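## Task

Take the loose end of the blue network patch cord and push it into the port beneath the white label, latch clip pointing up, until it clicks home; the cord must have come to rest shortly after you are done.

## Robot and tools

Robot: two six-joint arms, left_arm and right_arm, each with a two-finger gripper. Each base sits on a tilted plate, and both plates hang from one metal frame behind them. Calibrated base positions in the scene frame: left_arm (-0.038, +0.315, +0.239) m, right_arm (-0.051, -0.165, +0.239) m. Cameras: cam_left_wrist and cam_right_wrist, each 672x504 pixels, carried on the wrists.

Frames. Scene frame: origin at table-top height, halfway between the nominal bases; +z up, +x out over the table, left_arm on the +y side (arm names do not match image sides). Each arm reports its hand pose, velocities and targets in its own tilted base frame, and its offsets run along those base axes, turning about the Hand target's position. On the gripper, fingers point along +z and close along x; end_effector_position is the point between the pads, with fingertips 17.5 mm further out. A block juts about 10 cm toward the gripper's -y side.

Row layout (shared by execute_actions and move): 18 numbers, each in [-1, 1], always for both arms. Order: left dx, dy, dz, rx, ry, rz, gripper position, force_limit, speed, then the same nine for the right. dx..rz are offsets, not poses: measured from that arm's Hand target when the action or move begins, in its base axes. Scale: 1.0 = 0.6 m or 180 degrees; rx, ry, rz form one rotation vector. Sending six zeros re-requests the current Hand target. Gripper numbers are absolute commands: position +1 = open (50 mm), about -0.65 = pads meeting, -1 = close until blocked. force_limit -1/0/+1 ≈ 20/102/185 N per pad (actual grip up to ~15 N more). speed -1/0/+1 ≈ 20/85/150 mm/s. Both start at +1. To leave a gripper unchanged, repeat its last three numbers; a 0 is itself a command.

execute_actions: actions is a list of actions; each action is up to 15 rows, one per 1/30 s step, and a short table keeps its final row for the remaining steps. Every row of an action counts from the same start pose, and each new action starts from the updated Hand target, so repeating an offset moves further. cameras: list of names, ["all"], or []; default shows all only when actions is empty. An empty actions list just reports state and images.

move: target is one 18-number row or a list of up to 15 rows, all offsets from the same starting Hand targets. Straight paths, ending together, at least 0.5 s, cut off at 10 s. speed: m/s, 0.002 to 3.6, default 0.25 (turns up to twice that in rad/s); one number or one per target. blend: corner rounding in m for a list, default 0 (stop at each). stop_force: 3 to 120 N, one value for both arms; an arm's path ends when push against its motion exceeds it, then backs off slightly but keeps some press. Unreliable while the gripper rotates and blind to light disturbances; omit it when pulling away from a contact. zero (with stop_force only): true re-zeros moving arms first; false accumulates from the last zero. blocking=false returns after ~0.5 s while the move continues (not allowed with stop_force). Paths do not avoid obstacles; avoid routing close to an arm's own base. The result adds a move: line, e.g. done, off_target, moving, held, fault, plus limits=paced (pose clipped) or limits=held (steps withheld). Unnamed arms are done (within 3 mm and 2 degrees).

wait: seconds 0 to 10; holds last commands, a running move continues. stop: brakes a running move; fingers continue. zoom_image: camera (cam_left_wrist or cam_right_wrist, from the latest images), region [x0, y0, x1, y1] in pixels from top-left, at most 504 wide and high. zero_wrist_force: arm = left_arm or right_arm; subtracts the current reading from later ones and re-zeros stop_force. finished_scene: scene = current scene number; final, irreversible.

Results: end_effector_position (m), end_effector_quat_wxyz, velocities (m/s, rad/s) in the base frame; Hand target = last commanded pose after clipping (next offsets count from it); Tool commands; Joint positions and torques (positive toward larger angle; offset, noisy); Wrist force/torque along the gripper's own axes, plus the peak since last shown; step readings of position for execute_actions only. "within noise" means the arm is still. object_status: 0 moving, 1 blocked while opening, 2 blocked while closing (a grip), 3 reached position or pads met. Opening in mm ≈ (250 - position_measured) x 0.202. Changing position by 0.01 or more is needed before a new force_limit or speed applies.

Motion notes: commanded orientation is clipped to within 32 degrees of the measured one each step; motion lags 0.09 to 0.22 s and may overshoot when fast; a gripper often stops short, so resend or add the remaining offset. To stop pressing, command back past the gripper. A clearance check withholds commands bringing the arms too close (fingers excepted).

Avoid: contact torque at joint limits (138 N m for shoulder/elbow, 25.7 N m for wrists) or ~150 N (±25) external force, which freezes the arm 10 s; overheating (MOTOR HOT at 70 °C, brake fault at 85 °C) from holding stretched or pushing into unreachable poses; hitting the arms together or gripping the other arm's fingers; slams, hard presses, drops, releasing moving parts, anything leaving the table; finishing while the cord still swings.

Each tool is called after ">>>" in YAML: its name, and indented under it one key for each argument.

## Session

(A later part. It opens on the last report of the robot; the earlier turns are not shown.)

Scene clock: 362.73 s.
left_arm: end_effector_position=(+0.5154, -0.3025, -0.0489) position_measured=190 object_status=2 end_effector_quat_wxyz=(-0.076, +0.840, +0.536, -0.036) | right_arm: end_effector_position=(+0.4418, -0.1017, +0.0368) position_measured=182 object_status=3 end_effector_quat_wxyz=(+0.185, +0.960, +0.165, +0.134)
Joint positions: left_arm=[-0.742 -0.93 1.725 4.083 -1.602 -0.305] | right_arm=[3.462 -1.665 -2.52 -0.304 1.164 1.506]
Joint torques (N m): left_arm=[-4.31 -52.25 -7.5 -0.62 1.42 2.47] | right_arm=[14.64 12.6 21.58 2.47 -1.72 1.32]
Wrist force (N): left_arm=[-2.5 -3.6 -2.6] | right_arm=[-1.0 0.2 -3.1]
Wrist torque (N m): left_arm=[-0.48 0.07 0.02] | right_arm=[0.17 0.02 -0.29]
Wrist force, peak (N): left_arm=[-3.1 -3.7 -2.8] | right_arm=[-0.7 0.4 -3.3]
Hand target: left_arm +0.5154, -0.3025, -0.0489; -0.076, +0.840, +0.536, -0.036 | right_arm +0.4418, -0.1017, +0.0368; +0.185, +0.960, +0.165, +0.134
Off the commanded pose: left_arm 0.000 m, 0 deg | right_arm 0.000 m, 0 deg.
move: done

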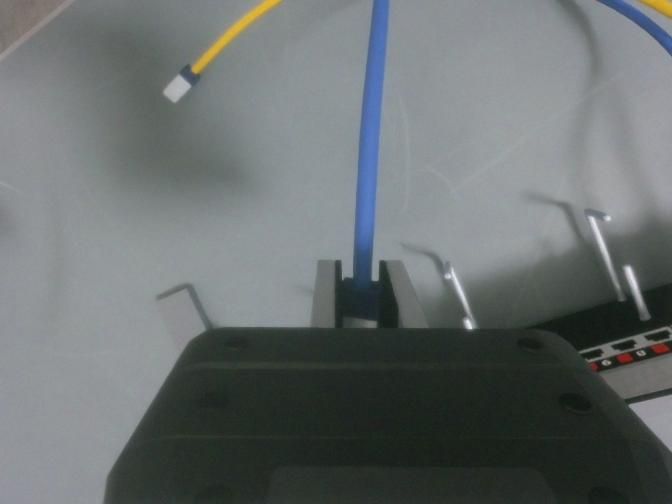

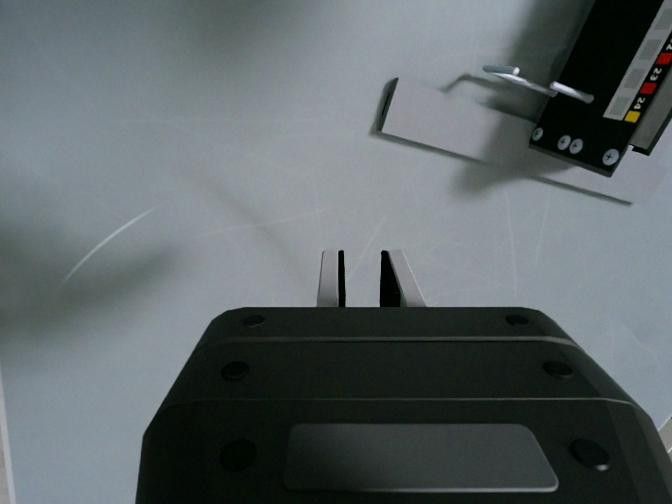

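>>> move:
  target: [-0.1055,-0.1105,-0.1835,0.0585,-0.0994,0.1307,-1,-0.6,-0.7,0,-0.2,0.08,0,0,0,-0.2,-0.6,-0.7]
  speed: 0.15
  cameras: ["all"]

>>> zoom_image:
  camera: "cam_left_wrist"
  region: [230, 200, 480, 340]

Scene clock: 372.87 s.
left_arm: end_effector_position=(+0.4522, -0.3687, -0.1590) position_measured=190 object_status=2 end_effector_quat_wxyz=(-0.059, +0.699, +0.702, +0.128) | right_arm: end_effector_position=(+0.4418, -0.2217, +0.0848) position_measured=182 object_status=3 end_effector_quat_wxyz=(+0.185, +0.960, +0.165, +0.134)
Joint positions: left_arm=[-1.016 -0.75 1.823 3.817 -1.35 -1.04] | right_arm=[3.12 -1.62 -2.409 -0.336 1.261 1.155]
Joint torques (N m): left_arm=[-25.56 -27.6 -27.64 -0.97 2.23 -1.91] | right_arm=[-2.47 12.75 22.3 2.27 1.32 -1.73]
Wrist force (N): left_arm=[-1.9 -3.1 -2.1] | right_arm=[-0.9 0.2 -2.9]
Wrist torque (N m): left_arm=[-0.38 0.00 0.18] | right_arm=[0.15 0.02 -0.18]
Wrist force, peak (N): left_arm=[-3.1 -3.8 -2.8] | right_arm=[-1.1 0.1 -3.3]
Hand target: left_arm +0.4521, -0.3688, -0.1590; -0.059, +0.699, +0.702, +0.128 | right_arm +0.4418, -0.2217, +0.0848; +0.185, +0.960, +0.165, +0.134
Off the commanded pose: left_arm 0.000 m, 0 deg | right_arm 0.000 m, 0 deg.
move: done

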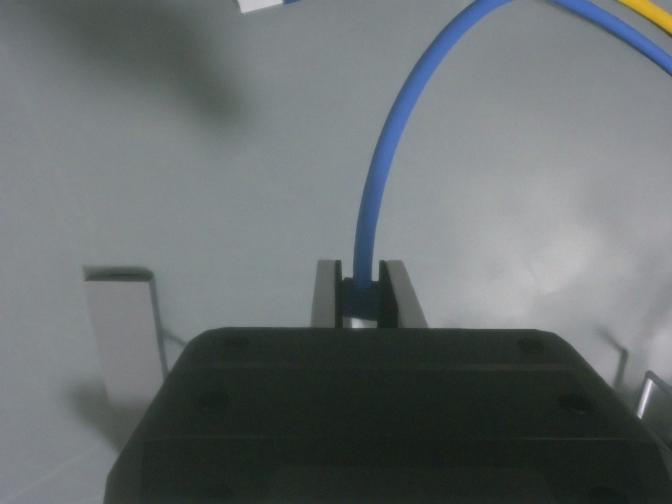

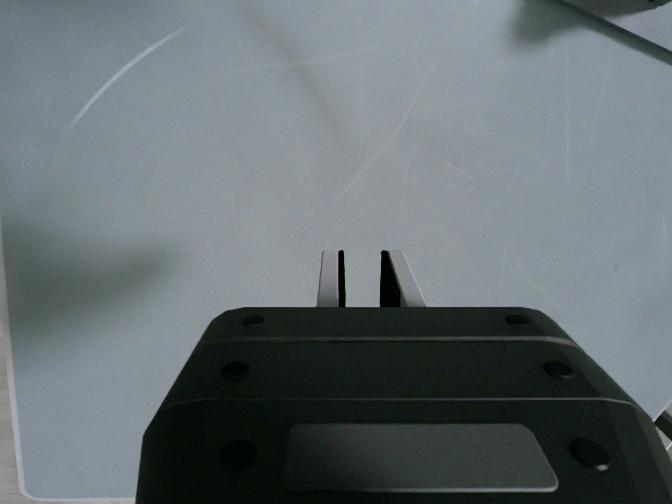

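Scaled by 2.016 from the camera's 672x504 image, which has a finer 960x720 frame.

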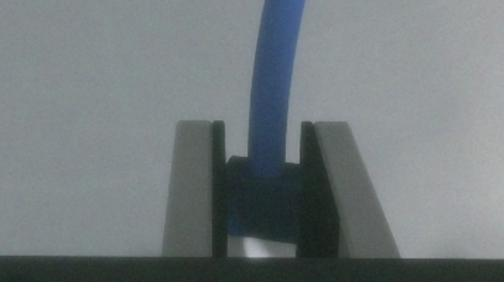

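>>> move:
  target: [0,0,0,0,0,0,-1,-0.6,-0.7,-0.0592,0.2047,-0.1707,0.4773,-0.0691,-0.154,1,-0.6,0]
  speed: 0.25
  cameras: ["cam_right_wrist"]

>>> zoom_image:
  camera: "cam_right_wrist"
  region: [220, 60, 520, 260]

Scene clock: 389.70 s.
left_arm: end_effector_position=(+0.4521, -0.3688, -0.1590) position_measured=190 object_status=2 end_effector_quat_wxyz=(-0.059, +0.699, +0.702, +0.128) | right_arm: end_effector_position=(+0.4063, -0.0989, -0.0176) position_measured=3 object_status=3 end_effector_quat_wxyz=(-0.471, +0.819, -0.201, +0.258)
Joint positions: left_arm=[-1.016 -0.75 1.823 3.817 -1.35 -1.04] | right_arm=[2.68 -2.473 -2.435 0.731 2.627 1.909]
Joint torques (N m): left_arm=[-24.8 -27.76 -26.32 -1 2.36 -1.93] | right_arm=[13.37 24.49 2.24 4.95 2 1.58]
Wrist force (N): left_arm=[-2.0 -3.1 -2.1] | right_arm=[-2.2 -0.1 1.3]
Wrist torque (N m): left_arm=[-0.38 0.01 0.17] | right_arm=[-0.08 0.54 -0.05]
Wrist force, peak (N): left_arm=[-1.8 -3.5 -2.7] | right_arm=[-0.9 0.2 -3.1]
Hand target: left_arm +0.4521, -0.3688, -0.1590; -0.059, +0.699, +0.702, +0.128 | right_arm +0.4063, -0.0989, -0.0176; -0.471, +0.819, -0.201, +0.258
Off the commanded pose: left_arm 0.000 m, 0 deg | right_arm 0.000 m, 0 deg.
move: done
Images, in order (width x height): cam_right_wrist 672x504.

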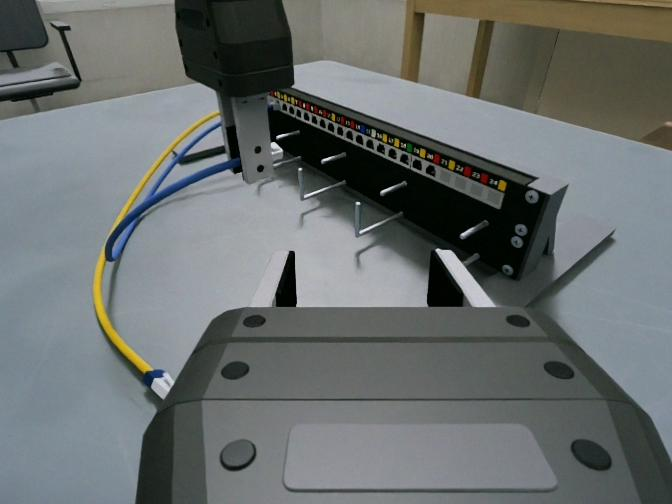

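Scaled by 1.680 from the camera's 672x504 image, which has a finer 960x720 frame.

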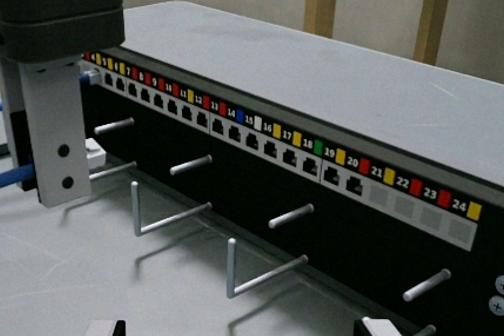

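>>> zoom_image:
  camera: "cam_right_wrist"
  region: [220, 110, 320, 200]

>>> zoom_image:
  camera: "cam_right_wrist"
  region: [330, 110, 430, 200]

Scaled by 5.040 from the camera's 672x504 image, which has a finer 960x720 frame.

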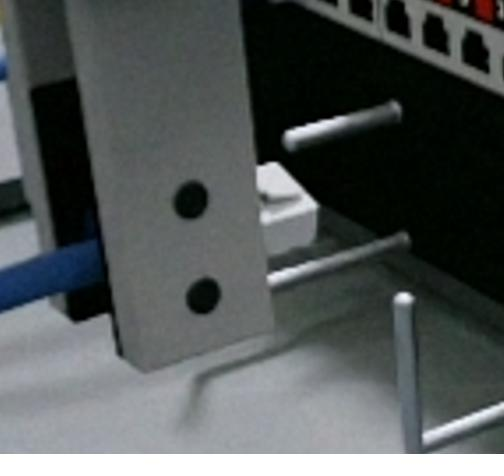

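Scaled by 5.040 from the camera's 672x504 image, which has a finer 960x720 frame.

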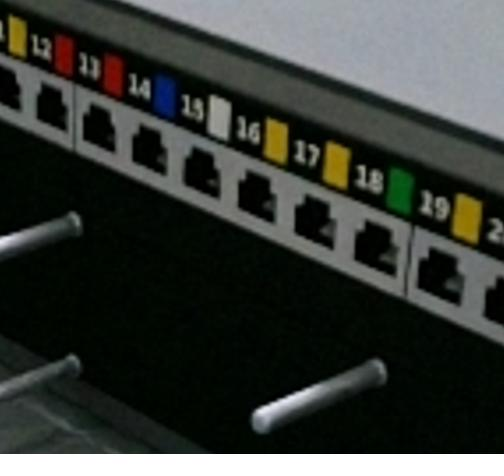

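>>> zoom_image:
  camera: "cam_right_wrist"
  region: [262, 134, 292, 164]

>>> zoom_image:
  camera: "cam_left_wrist"
  region: [320, 250, 400, 330]

Scaled by 16.800 from the camera's 672x504 image, which has a finer 960x720 frame.

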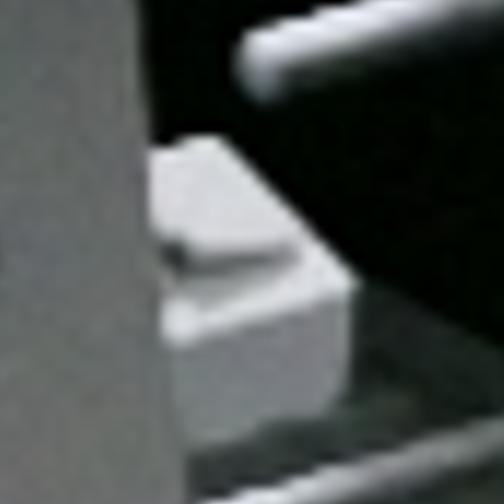

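This scene's latest camera images include none from cam_left_wrist. They are from: cam_right_wrist. cam_left_wrist's image comes with the result of a call that names it in "cameras".

>>> move:
  target: [0.0445,0.0447,-0.0345,-0.0719,0.0006,-0.0069,-1,-0.6,-0.7,0,0,0,0,0,0,1,-0.6,0]
  speed: 0.08
  cameras: ["all"]

>>> zoom_image:
  camera: "cam_right_wrist"
  region: [260, 110, 400, 220]

>>> zoom_image:
  camera: "cam_left_wrist"
  region: [320, 250, 400, 330]

Scene clock: 421.67 s.
left_arm: end_effector_position=(+0.4788, -0.3419, -0.1797) position_measured=190 object_status=2 end_effector_quat_wxyz=(+0.021, +0.708, +0.704, +0.048) | right_arm: end_effector_position=(+0.4063, -0.0989, -0.0176) position_measured=3 object_status=3 end_effector_quat_wxyz=(-0.471, +0.819, -0.201, +0.258)
Joint positions: left_arm=[-0.894 -0.717 1.927 3.472 -1.471 -0.886] | right_arm=[2.68 -2.473 -2.435 0.732 2.627 1.909]
Joint torques (N m): left_arm=[-3.68 -26.68 -0.92 -5.16 -2.6 2.56] | right_arm=[12.56 25.02 0.79 4.73 0.66 1.3]
Wrist force (N): left_arm=[-2.5 -3.8 -2.4] | right_arm=[-2.3 -0.2 1.1]
Wrist torque (N m): left_arm=[-0.50 0.07 -0.02] | right_arm=[-0.10 0.56 -0.05]
Wrist force, peak (N): left_arm=[-2.9 -3.7 -2.7] | right_arm=[-2.5 -0.3 1.2]
Hand target: left_arm +0.4788, -0.3419, -0.1797; +0.021, +0.708, +0.704, +0.048 | right_arm +0.4063, -0.0989, -0.0176; -0.471, +0.819, -0.201, +0.258
Off the commanded pose: left_arm 0.000 m, 0 deg | right_arm 0.000 m, 0 deg.
move: done

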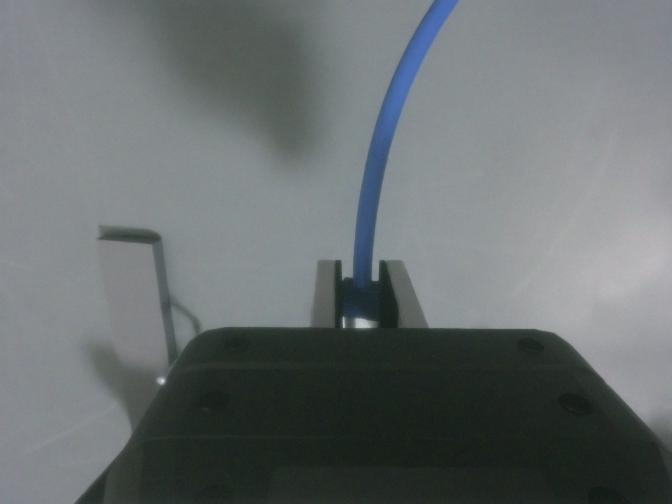

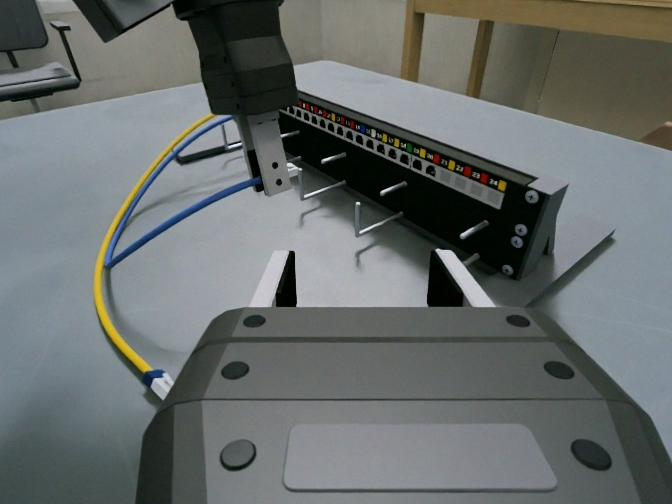

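Scaled by 3.600 from the camera's 672x504 image, which has a finer 960x720 frame.

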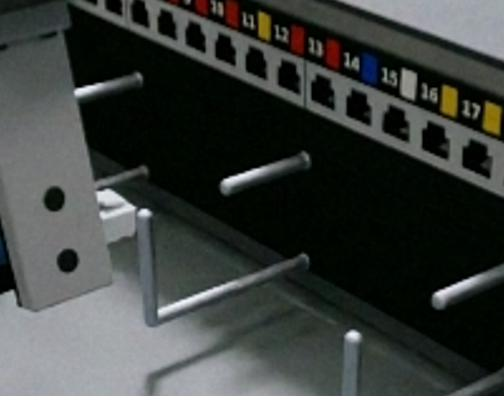

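Scaled by 6.300 from the camera's 672x504 image, which has a finer 960x720 frame.

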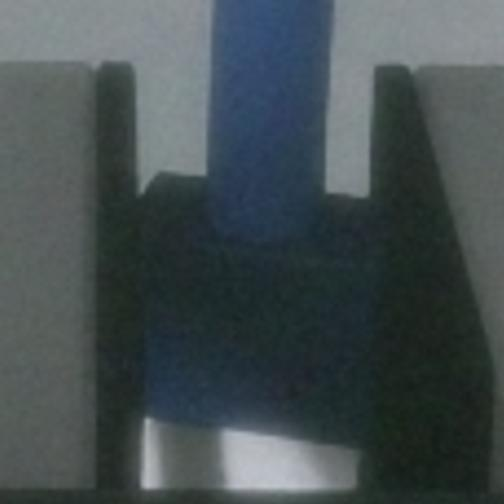

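>>> zoom_image:
  camera: "cam_right_wrist"
  region: [276, 150, 306, 180]

Scaled by 16.800 from the camera's 672x504 image, which has a finer 960x720 frame.

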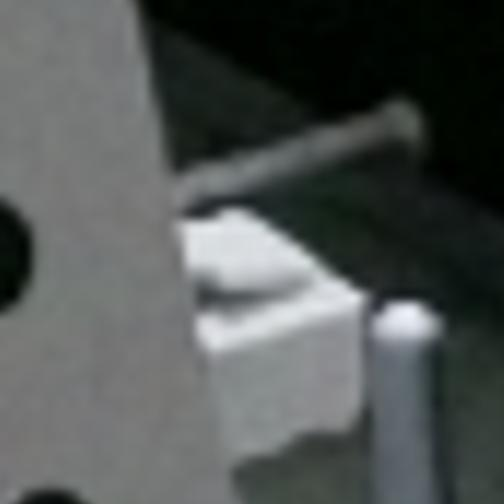

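>>> move:
  target: [0.0762,0.0238,-0.0068,0,0,0,-1,-0.6,-0.7,0,0,0,0,0,0,1,-0.6,0]
  speed: 0.06
  stop_force: 8
  cameras: ["all"]

>>> zoom_image:
  camera: "cam_right_wrist"
  region: [280, 90, 400, 200]

Scene clock: 437.70 s.
left_arm: end_effector_position=(+0.5246, -0.3277, -0.1838) position_measured=190 object_status=2 end_effector_quat_wxyz=(+0.021, +0.708, +0.704, +0.048) | right_arm: end_effector_position=(+0.4063, -0.0989, -0.0176) position_measured=3 object_status=3 end_effector_quat_wxyz=(-0.471, +0.819, -0.201, +0.258)
Joint positions: left_arm=[-0.817 -0.679 1.836 3.516 -1.474 -0.809] | right_arm=[2.68 -2.473 -2.435 0.732 2.627 1.909]
Joint torques (N m): left_arm=[-4.3 -30.18 -25.28 -1.32 -2.91 2.52] | right_arm=[13.43 24.52 -1.63 4.75 0.76 1.2]
Wrist force (N): left_arm=[-2.7 -3.5 -2.2] | right_arm=[-2.3 -0.2 1.2]
Wrist torque (N m): left_arm=[-0.45 0.09 -0.02] | right_arm=[-0.10 0.55 -0.05]
Wrist force, peak (N): left_arm=[-3.1 -4.5 -2.6] | right_arm=[-2.5 -0.1 1.2]
Hand target: left_arm +0.5246, -0.3277, -0.1838; +0.021, +0.708, +0.704, +0.048 | right_arm +0.4063, -0.0989, -0.0176; -0.471, +0.819, -0.201, +0.258
Off the commanded pose: left_arm 0.000 m, 0 deg | right_arm 0.000 m, 0 deg.
move: done

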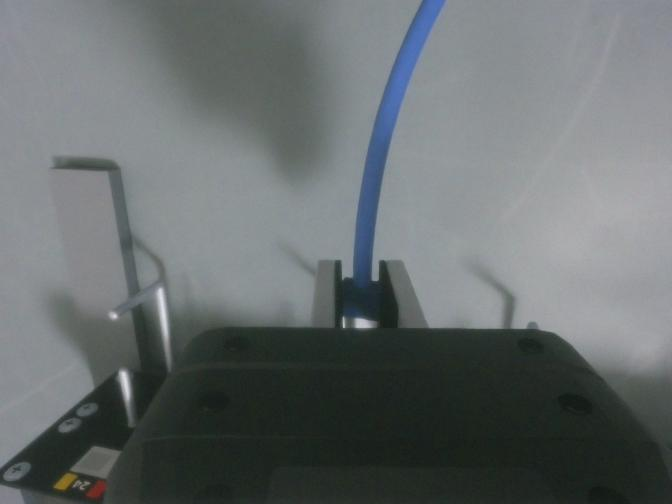

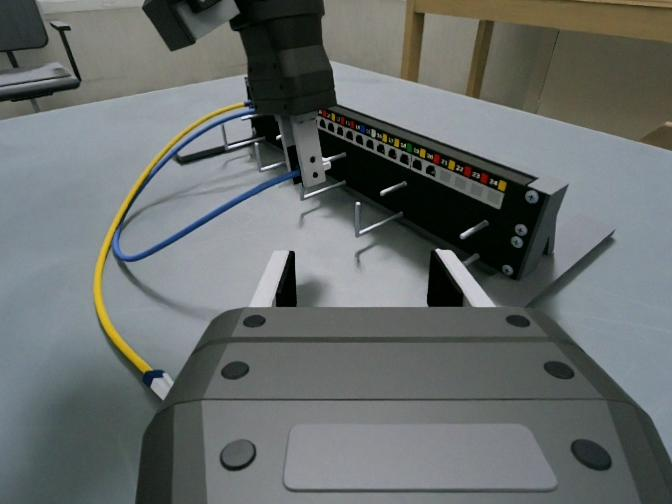

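Scaled by 4.200 from the camera's 672x504 image, which has a finer 960x720 frame.

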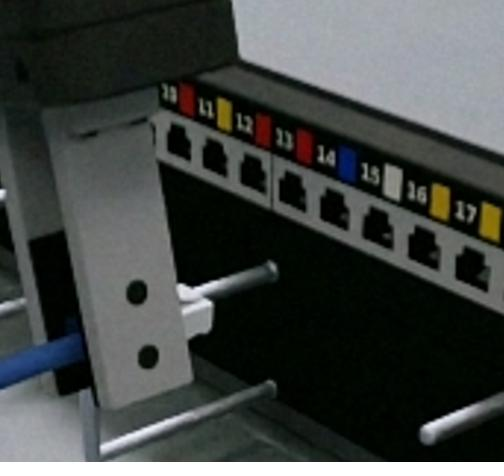

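>>> zoom_image:
  camera: "cam_right_wrist"
  region: [312, 148, 342, 178]

>>> zoom_image:
  camera: "cam_right_wrist"
  region: [350, 120, 390, 160]

Scaled by 16.800 from the camera's 672x504 image, which has a finer 960x720 frame.

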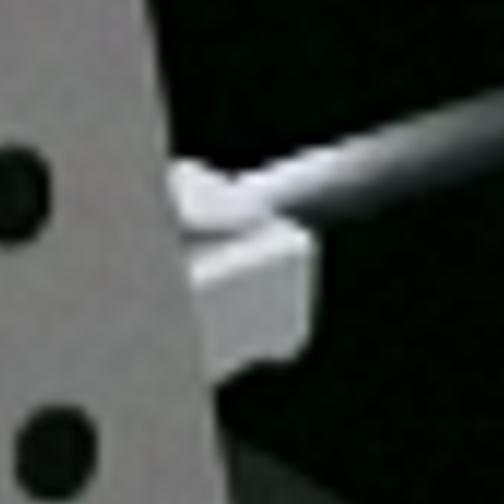

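Scaled by 12.600 from the camera's 672x504 image, which has a finer 960x720 frame.

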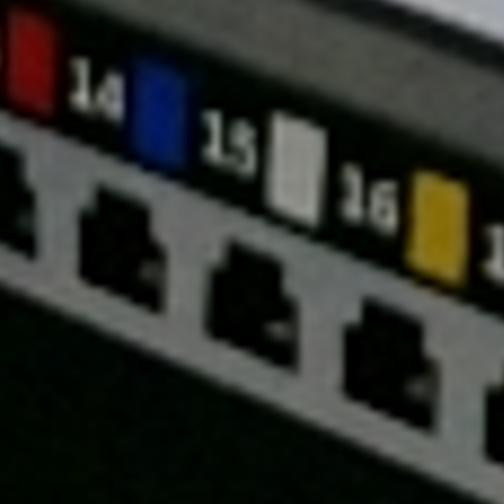

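>>> move:
  target: [0.034,0.0335,0.003,0,0,0,-1,-0.6,-0.7,0,0,0,0,0,0,1,-0.6,0]
  speed: 0.06
  stop_force: 8
  cameras: ["all"]

>>> zoom_image:
  camera: "cam_right_wrist"
  region: [310, 110, 390, 180]

Scene clock: 473.57 s.
left_arm: end_effector_position=(+0.5450, -0.3076, -0.1820) position_measured=190 object_status=2 end_effector_quat_wxyz=(+0.021, +0.708, +0.704, +0.048) | right_arm: end_effector_position=(+0.4063, -0.0989, -0.0176) position_measured=3 object_status=3 end_effector_quat_wxyz=(-0.471, +0.819, -0.201, +0.258)
Joint positions: left_arm=[-0.769 -0.675 1.817 3.527 -1.476 -0.76] | right_arm=[2.68 -2.473 -2.435 0.732 2.627 1.909]
Joint torques (N m): left_arm=[-4.68 -30.14 -24.91 -1.57 -2.85 2.65] | right_arm=[12.8 24.52 -4.56 4.81 0.73 1.18]
Wrist force (N): left_arm=[-2.7 -3.7 -2.4] | right_arm=[-2.3 0.2 1.1]
Wrist torque (N m): left_arm=[-0.49 0.10 -0.02] | right_arm=[-0.05 0.56 -0.05]
Wrist force, peak (N): left_arm=[-3.3 -4.3 -2.1] | right_arm=[-2.6 -0.1 1.2]
Hand target: left_arm +0.5450, -0.3076, -0.1820; +0.021, +0.708, +0.704, +0.048 | right_arm +0.4063, -0.0989, -0.0176; -0.471, +0.819, -0.201, +0.258
Off the commanded pose: left_arm 0.000 m, 0 deg | right_arm 0.000 m, 0 deg.
move: done

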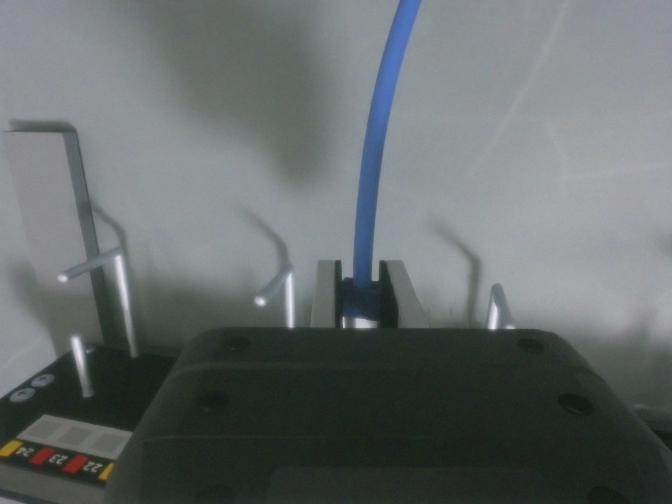

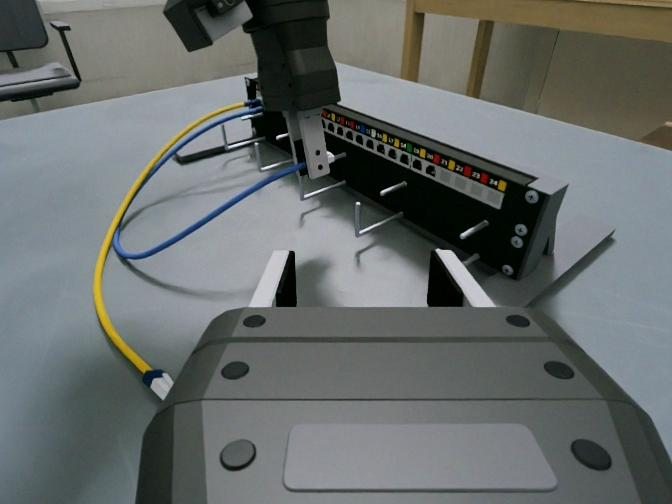

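Scaled by 6.300 from the camera's 672x504 image, which has a finer 960x720 frame.

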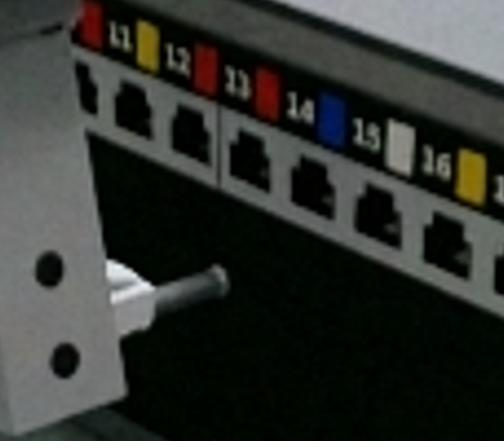

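>>> move:
  target: [0.0496,0.0092,0.0058,0,0,0,-1,-0.6,-0.7,0,0,0,0,0,0,1,-0.6,0]
  speed: 0.06
  stop_force: 8
  cameras: ["all"]

>>> zoom_image:
  camera: "cam_right_wrist"
  region: [320, 110, 400, 180]

Scene clock: 480.63 s.
left_arm: end_effector_position=(+0.5747, -0.3020, -0.1785) position_measured=190 object_status=2 end_effector_quat_wxyz=(+0.021, +0.708, +0.704, +0.048) | right_arm: end_effector_position=(+0.4063, -0.0989, -0.0176) position_measured=3 object_status=3 end_effector_quat_wxyz=(-0.471, +0.819, -0.201, +0.258)
Joint positions: left_arm=[-0.729 -0.657 1.746 3.576 -1.478 -0.72] | right_arm=[2.68 -2.473 -2.435 0.732 2.627 1.909]
Joint torques (N m): left_arm=[-4.17 -31.85 -24.71 -1.08 -2.91 2.54] | right_arm=[12.68 25.12 -6.51 4.77 0.66 1.13]
Wrist force (N): left_arm=[-2.7 -3.4 -2.1] | right_arm=[-2.2 0.0 1.1]
Wrist torque (N m): left_arm=[-0.43 0.10 -0.01] | right_arm=[-0.07 0.54 -0.05]
Wrist force, peak (N): left_arm=[-2.6 -4.1 -2.3] | right_arm=[-2.5 -0.1 1.2]
Hand target: left_arm +0.5747, -0.3020, -0.1785; +0.021, +0.708, +0.704, +0.048 | right_arm +0.4063, -0.0989, -0.0176; -0.471, +0.819, -0.201, +0.258
Off the commanded pose: left_arm 0.000 m, 0 deg | right_arm 0.000 m, 0 deg.
move: done

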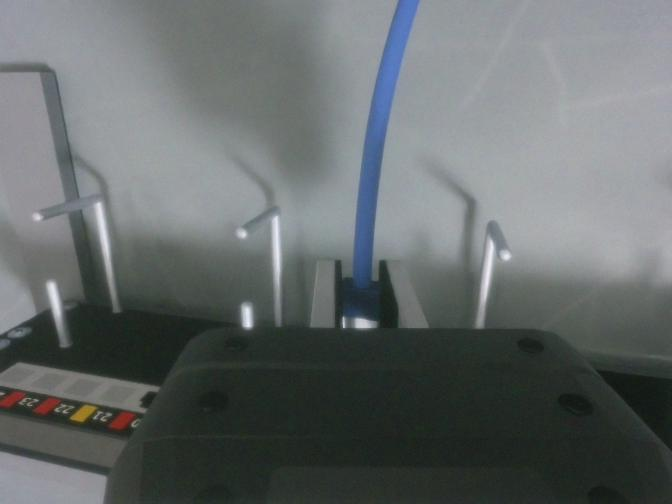

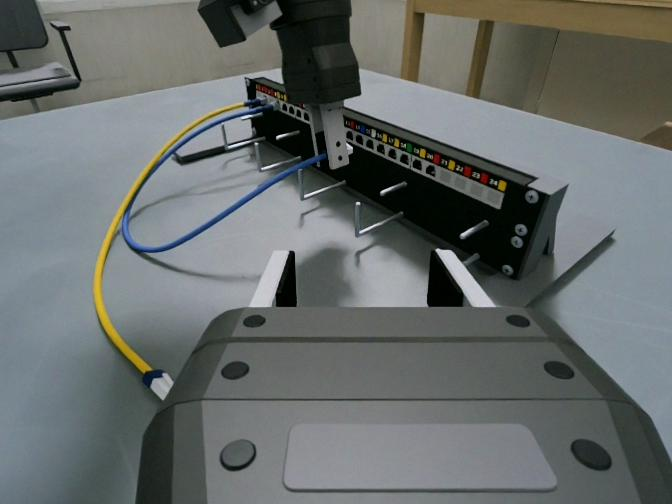

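Scaled by 6.300 from the camera's 672x504 image, which has a finer 960x720 frame.

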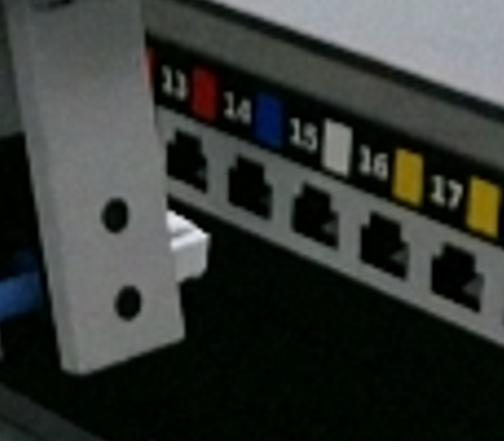

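>>> move:
  target: [0.0301,-0.0016,0.0012,0,0,0,-1,-0.6,-0.7,0,0,0,0,0,0,1,-0.6,0]
  speed: 0.04
  stop_force: 6
  cameras: ["all"]

>>> zoom_image:
  camera: "cam_right_wrist"
  region: [340, 120, 390, 170]

Scene clock: 484.87 s.
left_arm: end_effector_position=(+0.5928, -0.3030, -0.1778) position_measured=190 object_status=2 end_effector_quat_wxyz=(+0.021, +0.708, +0.704, +0.048) | right_arm: end_effector_position=(+0.4063, -0.0989, -0.0176) position_measured=3 object_status=3 end_effector_quat_wxyz=(-0.471, +0.819, -0.201, +0.258)
Joint positions: left_arm=[-0.711 -0.639 1.694 3.61 -1.479 -0.702] | right_arm=[2.68 -2.473 -2.435 0.732 2.627 1.909]
Joint torques (N m): left_arm=[-4.81 -33.17 -26.22 -1.2 -2.95 2.33] | right_arm=[13.04 24.36 -6.34 4.67 0.63 1.11]
Wrist force (N): left_arm=[-2.7 -3.7 -2.8] | right_arm=[-2.3 -0.1 1.2]
Wrist torque (N m): left_arm=[-0.47 0.09 -0.01] | right_arm=[-0.09 0.56 -0.05]
Wrist force, peak (N): left_arm=[-2.6 -3.9 -2.8] | right_arm=[-2.5 0.0 1.2]
Hand target: left_arm +0.5928, -0.3030, -0.1778; +0.021, +0.708, +0.704, +0.048 | right_arm +0.4063, -0.0989, -0.0176; -0.471, +0.819, -0.201, +0.258
Off the commanded pose: left_arm 0.000 m, 0 deg | right_arm 0.000 m, 0 deg.
move: done

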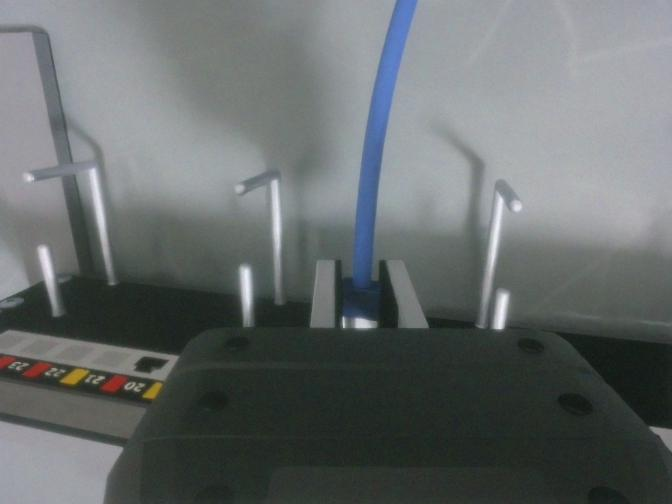

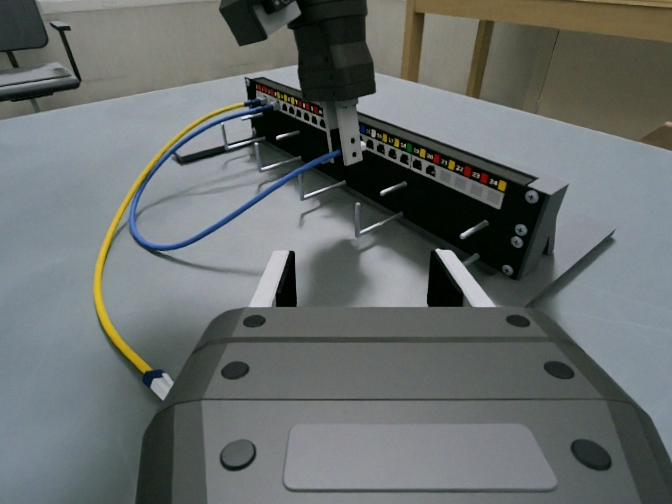

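Scaled by 10.080 from the camera's 672x504 image, which has a finer 960x720 frame.

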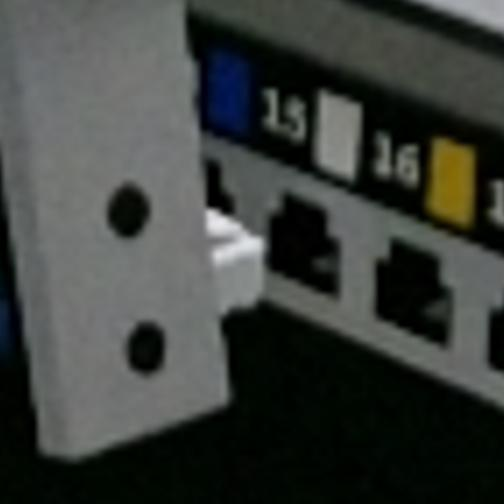

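>>> move:
  target:
    - [0.0005,-0.0013,-0.0048,0,0,0,-1,-0.6,-0.7,0,0,0,0,0,0,1,-0.6,0]
    - [0.0138,-0.0014,-0.0035,0,0,0,-1,-0.6,-0.7,0,0,0,0,0,0,1,-0.6,0]
  speed: 0.02
  stop_force: 5
  cameras: ["all"]

>>> zoom_image:
  camera: "cam_right_wrist"
  region: [345, 125, 385, 165]

Scene clock: 496.60 s.
left_arm: end_effector_position=(+0.6011, -0.3038, -0.1799) position_measured=190 object_status=2 end_effector_quat_wxyz=(+0.021, +0.708, +0.704, +0.048) | right_arm: end_effector_position=(+0.4063, -0.0989, -0.0176) position_measured=3 object_status=3 end_effector_quat_wxyz=(-0.471, +0.819, -0.201, +0.258)
Joint positions: left_arm=[-0.703 -0.626 1.667 3.622 -1.479 -0.695] | right_arm=[2.68 -2.473 -2.435 0.732 2.627 1.909]
Joint torques (N m): left_arm=[-5.24 -33.61 -25.66 -1.21 -2.8 2.46] | right_arm=[12.71 24.83 -6.66 4.7 0.83 0.99]
Wrist force (N): left_arm=[-2.5 -3.8 -2.8] | right_arm=[-2.4 0.0 1.3]
Wrist torque (N m): left_arm=[-0.50 0.07 -0.01] | right_arm=[-0.07 0.58 -0.04]
Wrist force, peak (N): left_arm=[-3.0 -3.9 -2.7] | right_arm=[-2.6 -0.2 1.2]
Hand target: left_arm +0.6011, -0.3038, -0.1799; +0.021, +0.708, +0.704, +0.048 | right_arm +0.4063, -0.0989, -0.0176; -0.471, +0.819, -0.201, +0.258
Off the commanded pose: left_arm 0.000 m, 0 deg | right_arm 0.000 m, 0 deg.
move: done

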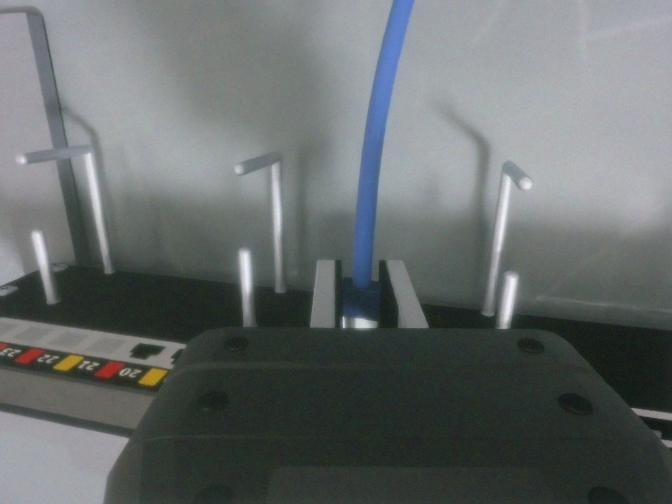

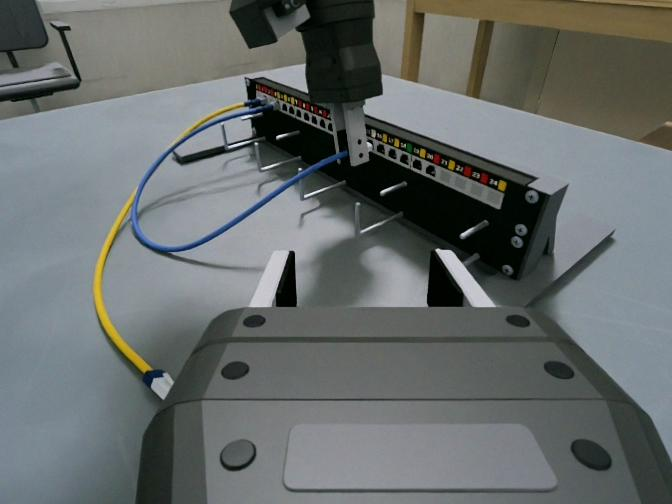

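Scaled by 12.600 from the camera's 672x504 image, which has a finer 960x720 frame.

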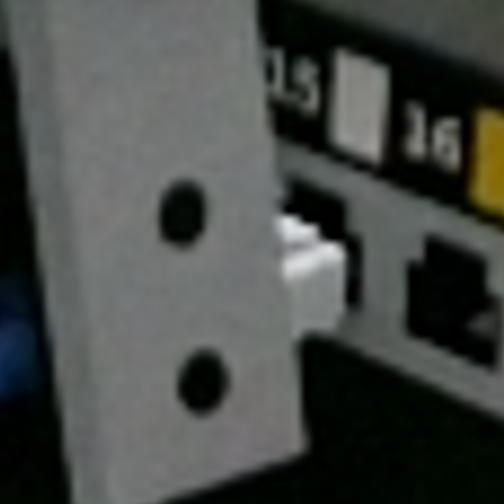

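>>> move:
  target: [0.0133,-0.0001,0.0013,0,0,0,-1,-0.6,-0.7,0,0,0,0,0,0,1,-0.6,0]
  speed: 0.01
  stop_force: 3.5
  cameras: ["all"]

>>> zoom_image:
  camera: "cam_right_wrist"
  region: [345, 125, 385, 165]

Scene clock: 502.77 s.
left_arm: end_effector_position=(+0.6073, -0.3039, -0.1793) position_measured=190 object_status=2 end_effector_quat_wxyz=(+0.021, +0.708, +0.704, +0.048) | right_arm: end_effector_position=(+0.4063, -0.0989, -0.0176) position_measured=3 object_status=3 end_effector_quat_wxyz=(-0.471, +0.819, -0.201, +0.258)
Joint positions: left_arm=[-0.697 -0.62 1.649 3.634 -1.479 -0.688] | right_arm=[2.68 -2.473 -2.435 0.732 2.627 1.909]
Joint torques (N m): left_arm=[-27.38 -58.93 -3.37 -5.27 1.84 -2.01] | right_arm=[12.37 24.59 -6.49 4.7 0.7 0.89]
Wrist force (N): left_arm=[-1.7 -6.1 -2.3] | right_arm=[-2.3 -0.2 1.1]
Wrist torque (N m): left_arm=[-0.53 0.04 0.00] | right_arm=[-0.10 0.56 -0.05]
Wrist force, peak (N): left_arm=[-2.3 -14.6 -4.3] | right_arm=[-2.5 -0.1 1.3]
Hand target: left_arm +0.6073, -0.3039, -0.1793; +0.021, +0.708, +0.704, +0.048 (not the last commanded pose) | right_arm +0.4063, -0.0989, -0.0176; -0.471, +0.819, -0.201, +0.258
Off the commanded pose: left_arm 0.002 m, 0 deg | right_arm 0.000 m, 0 deg.
move: contact (left_arm)

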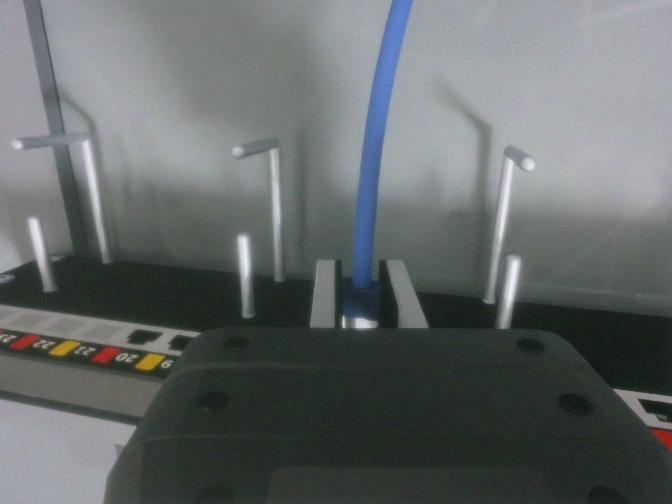

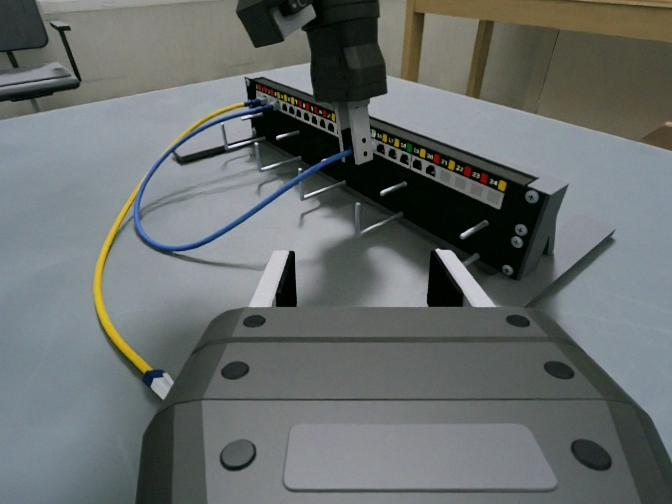

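Scaled by 12.600 from the camera's 672x504 image, which has a finer 960x720 frame.

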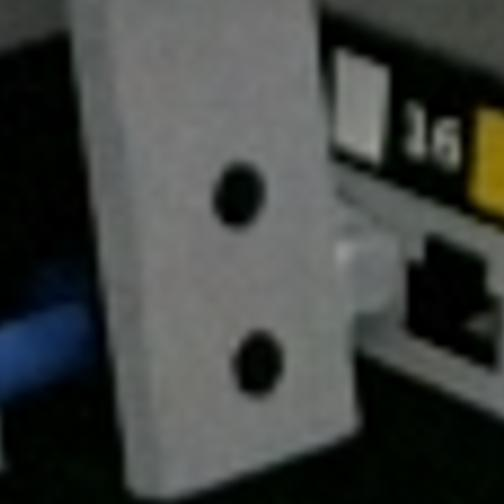

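>>> move:
  target:
    - [-0.0058,0,-0.0005,0,0,0,-1,-0.6,-0.7,0,0,0,0,0,0,1,-0.6,0]
    - [-0.005,0.0093,-0.0002,0,0,0,-1,-0.6,-0.7,0,0,0,0,0,0,1,-0.6,0]
  speed: 0.02

>>> move:
  target: [0.013,-0.0001,0.0012,0,0,0,-1,-0.6,-0.7,0,0,0,0,0,0,1,-0.6,0]
  speed: 0.01
  stop_force: 4
  cameras: ["all"]

>>> zoom_image:
  camera: "cam_right_wrist"
  region: [345, 125, 385, 165]

Scene clock: 508.87 s.
left_arm: end_effector_position=(+0.6043, -0.2984, -0.1794) position_measured=190 object_status=2 end_effector_quat_wxyz=(+0.021, +0.708, +0.704, +0.048) | right_arm: end_effector_position=(+0.4063, -0.0989, -0.0176) position_measured=3 object_status=3 end_effector_quat_wxyz=(-0.471, +0.819, -0.201, +0.258)
Joint positions: left_arm=[-0.694 -0.626 1.666 3.622 -1.479 -0.685] | right_arm=[2.68 -2.473 -2.435 0.732 2.627 1.909]
Joint torques (N m): left_arm=[-4.77 -57.89 -2.14 -5.15 -2.94 2.29] | right_arm=[12.63 24.75 -7.02 4.63 0.74 1.02]
Wrist force (N): left_arm=[-2.8 -3.6 -2.7] | right_arm=[-2.3 -0.1 1.1]
Wrist torque (N m): left_arm=[-0.48 0.12 -0.01] | right_arm=[-0.09 0.56 -0.05]
Wrist force, peak (N): left_arm=[-2.0 -6.3 -2.7] | right_arm=[-2.4 0.1 1.4]
Hand target: left_arm +0.6043, -0.2983, -0.1794; +0.021, +0.708, +0.704, +0.048 | right_arm +0.4063, -0.0989, -0.0176; -0.471, +0.819, -0.201, +0.258
Off the commanded pose: left_arm 0.000 m, 0 deg | right_arm 0.000 m, 0 deg.
move: done

Scene clock: 510.27 s.
left_arm: end_effector_position=(+0.6075, -0.2983, -0.1790) position_measured=190 object_status=2 end_effector_quat_wxyz=(+0.021, +0.708, +0.704, +0.048) | right_arm: end_effector_position=(+0.4063, -0.0989, -0.0176) position_measured=3 object_status=3 end_effector_quat_wxyz=(-0.471, +0.819, -0.201, +0.258)
Joint positions: left_arm=[-0.69 -0.623 1.657 3.628 -1.48 -0.682] | right_arm=[2.68 -2.473 -2.435 0.732 2.627 1.909]
Joint torques (N m): left_arm=[-26.2 -59.04 -3.7 -5.26 2.11 -2.19] | right_arm=[12.22 24.76 -6.29 4.69 0.66 0.98]
Wrist force (N): left_arm=[-3.1 -5.7 -2.0] | right_arm=[-2.4 -0.2 1.1]
Wrist torque (N m): left_arm=[-0.52 0.10 0.01] | right_arm=[-0.11 0.56 -0.05]
Wrist force, peak (N): left_arm=[-3.1 -14.0 -3.6] | right_arm=[-2.5 -0.1 1.2]
Hand target: left_arm +0.6075, -0.2983, -0.1790; +0.021, +0.708, +0.704, +0.048 (not the last commanded pose) | right_arm +0.4063, -0.0989, -0.0176; -0.471, +0.819, -0.201, +0.258
Off the commanded pose: left_arm 0.005 m, 0 deg | right_arm 0.000 m, 0 deg.
move: contact (left_arm)

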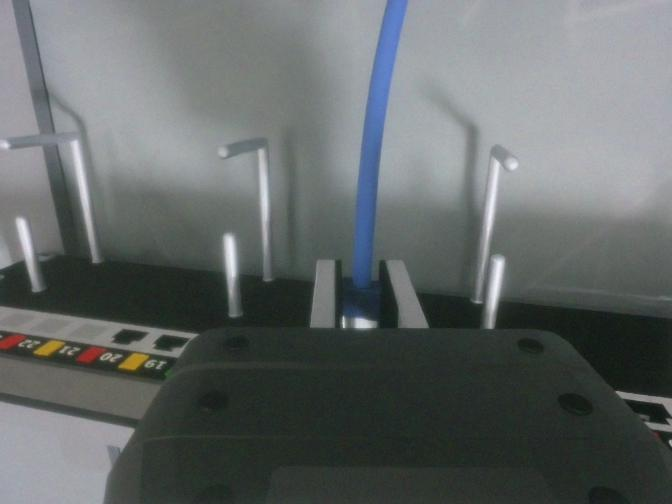

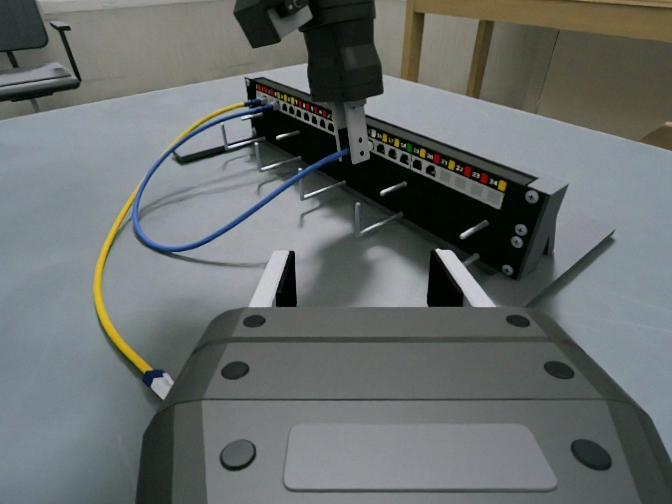

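Scaled by 12.600 from the camera's 672x504 image, which has a finer 960x720 frame.

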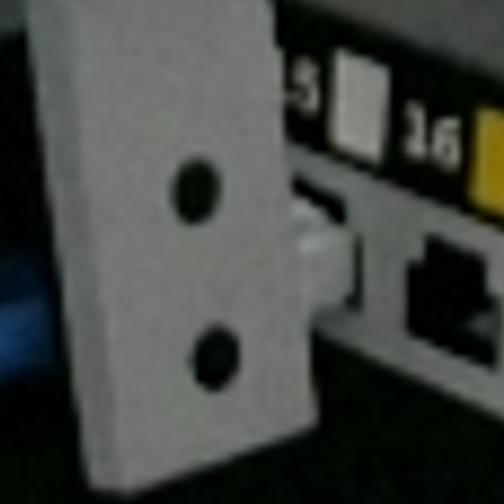

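>>> move:
  target:
    - [-0.003,0,-0.0003,0,0,0,-1,-0.6,-0.7,0,0,0,0,0,0,1,-0.6,0]
    - [-0.003,-0.0012,-0.0006,0,0,0,-1,-0.6,-0.7,0,0,0,0,0,0,1,-0.6,0]
  speed: 0.02

>>> move:
  target: [0.016,-0.0001,0.0015,0,0,0,-1,-0.6,-0.7,0,0,0,0,0,0,1,-0.6,0]
  speed: 0.01
  stop_force: 6
  cameras: ["all"]

>>> zoom_image:
  camera: "cam_right_wrist"
  region: [345, 125, 385, 165]

Scene clock: 515.00 s.
left_arm: end_effector_position=(+0.6057, -0.2990, -0.1793) position_measured=190 object_status=2 end_effector_quat_wxyz=(+0.021, +0.708, +0.704, +0.048) | right_arm: end_effector_position=(+0.4063, -0.0989, -0.0176) position_measured=3 object_status=3 end_effector_quat_wxyz=(-0.471, +0.819, -0.201, +0.258)
Joint positions: left_arm=[-0.693 -0.625 1.661 3.625 -1.479 -0.684] | right_arm=[2.68 -2.473 -2.435 0.732 2.627 1.909]
Joint torques (N m): left_arm=[-25.99 -32.05 -27.14 -1.42 1.55 -1.98] | right_arm=[11.86 24.98 -6.32 4.65 0.74 1]
Wrist force (N): left_arm=[-2.7 -3.5 -2.7] | right_arm=[-2.4 -0.1 1.1]
Wrist torque (N m): left_arm=[-0.47 0.09 0.11] | right_arm=[-0.09 0.57 -0.05]
Wrist force, peak (N): left_arm=[-3.1 -5.7 -2.2] | right_arm=[-2.4 -0.2 1.3]
Hand target: left_arm +0.6057, -0.2990, -0.1794; +0.021, +0.708, +0.704, +0.048 | right_arm +0.4063, -0.0989, -0.0176; -0.471, +0.819, -0.201, +0.258
Off the commanded pose: left_arm 0.000 m, 0 deg | right_arm 0.000 m, 0 deg.
move: done

Scene clock: 516.37 s.
left_arm: end_effector_position=(+0.6077, -0.2991, -0.1792) position_measured=190 object_status=2 end_effector_quat_wxyz=(+0.021, +0.709, +0.704, +0.048) | right_arm: end_effector_position=(+0.4063, -0.0989, -0.0176) position_measured=3 object_status=3 end_effector_quat_wxyz=(-0.471, +0.819, -0.201, +0.258)
Joint positions: left_arm=[-0.691 -0.622 1.655 3.629 -1.479 -0.682] | right_arm=[2.68 -2.473 -2.435 0.732 2.627 1.909]
Joint torques (N m): left_arm=[-27.75 -59.51 -4.48 -5.87 -1.24 -2.04] | right_arm=[12.22 24.7 -6.62 4.57 0.69 0.87]
Wrist force (N): left_arm=[-1.7 -7.4 -0.6] | right_arm=[-2.2 -0.1 1.1]
Wrist torque (N m): left_arm=[-0.54 0.08 -0.02] | right_arm=[-0.08 0.53 -0.05]
Wrist force, peak (N): left_arm=[-4.4 -17.3 -3.2] | right_arm=[-2.4 0.0 1.3]
Hand target: left_arm +0.6077, -0.2991, -0.1792; +0.021, +0.709, +0.704, +0.048 (not the last commanded pose) | right_arm +0.4063, -0.0989, -0.0176; -0.471, +0.819, -0.201, +0.258
Off the commanded pose: left_arm 0.008 m, 0 deg | right_arm 0.000 m, 0 deg.
move: contact (left_arm)

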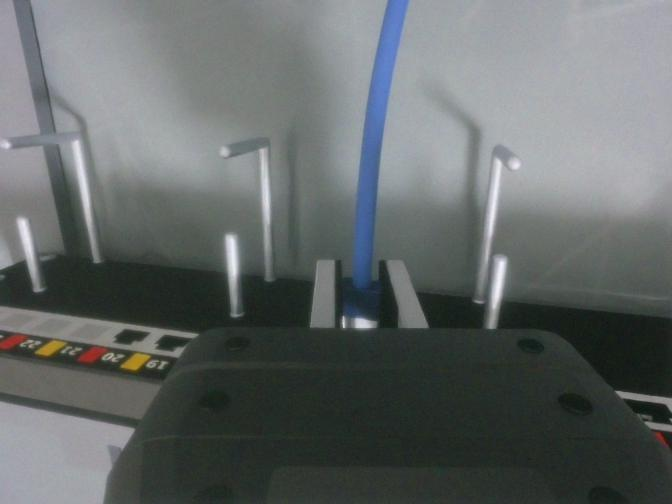

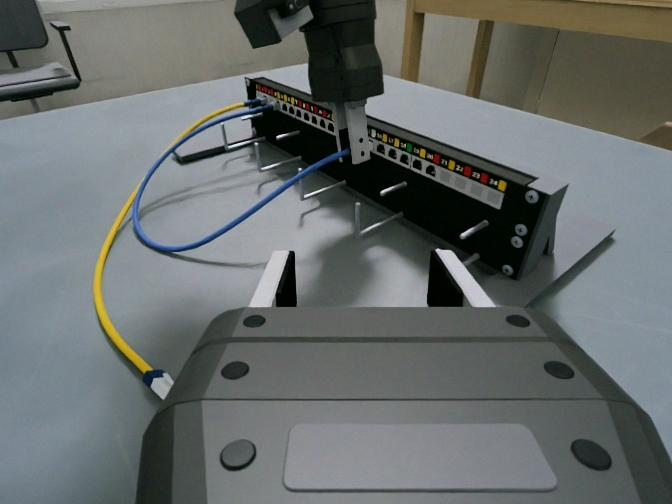

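Scaled by 12.600 from the camera's 672x504 image, which has a finer 960x720 frame.

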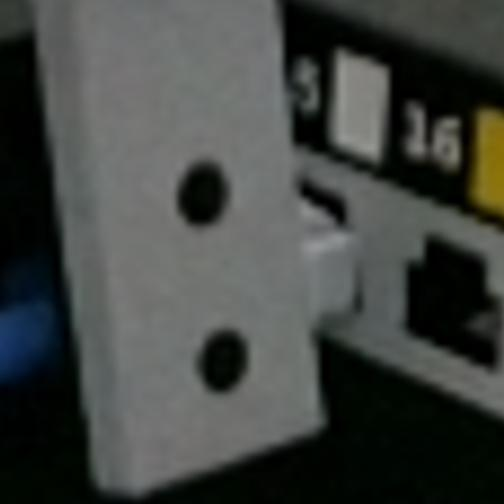

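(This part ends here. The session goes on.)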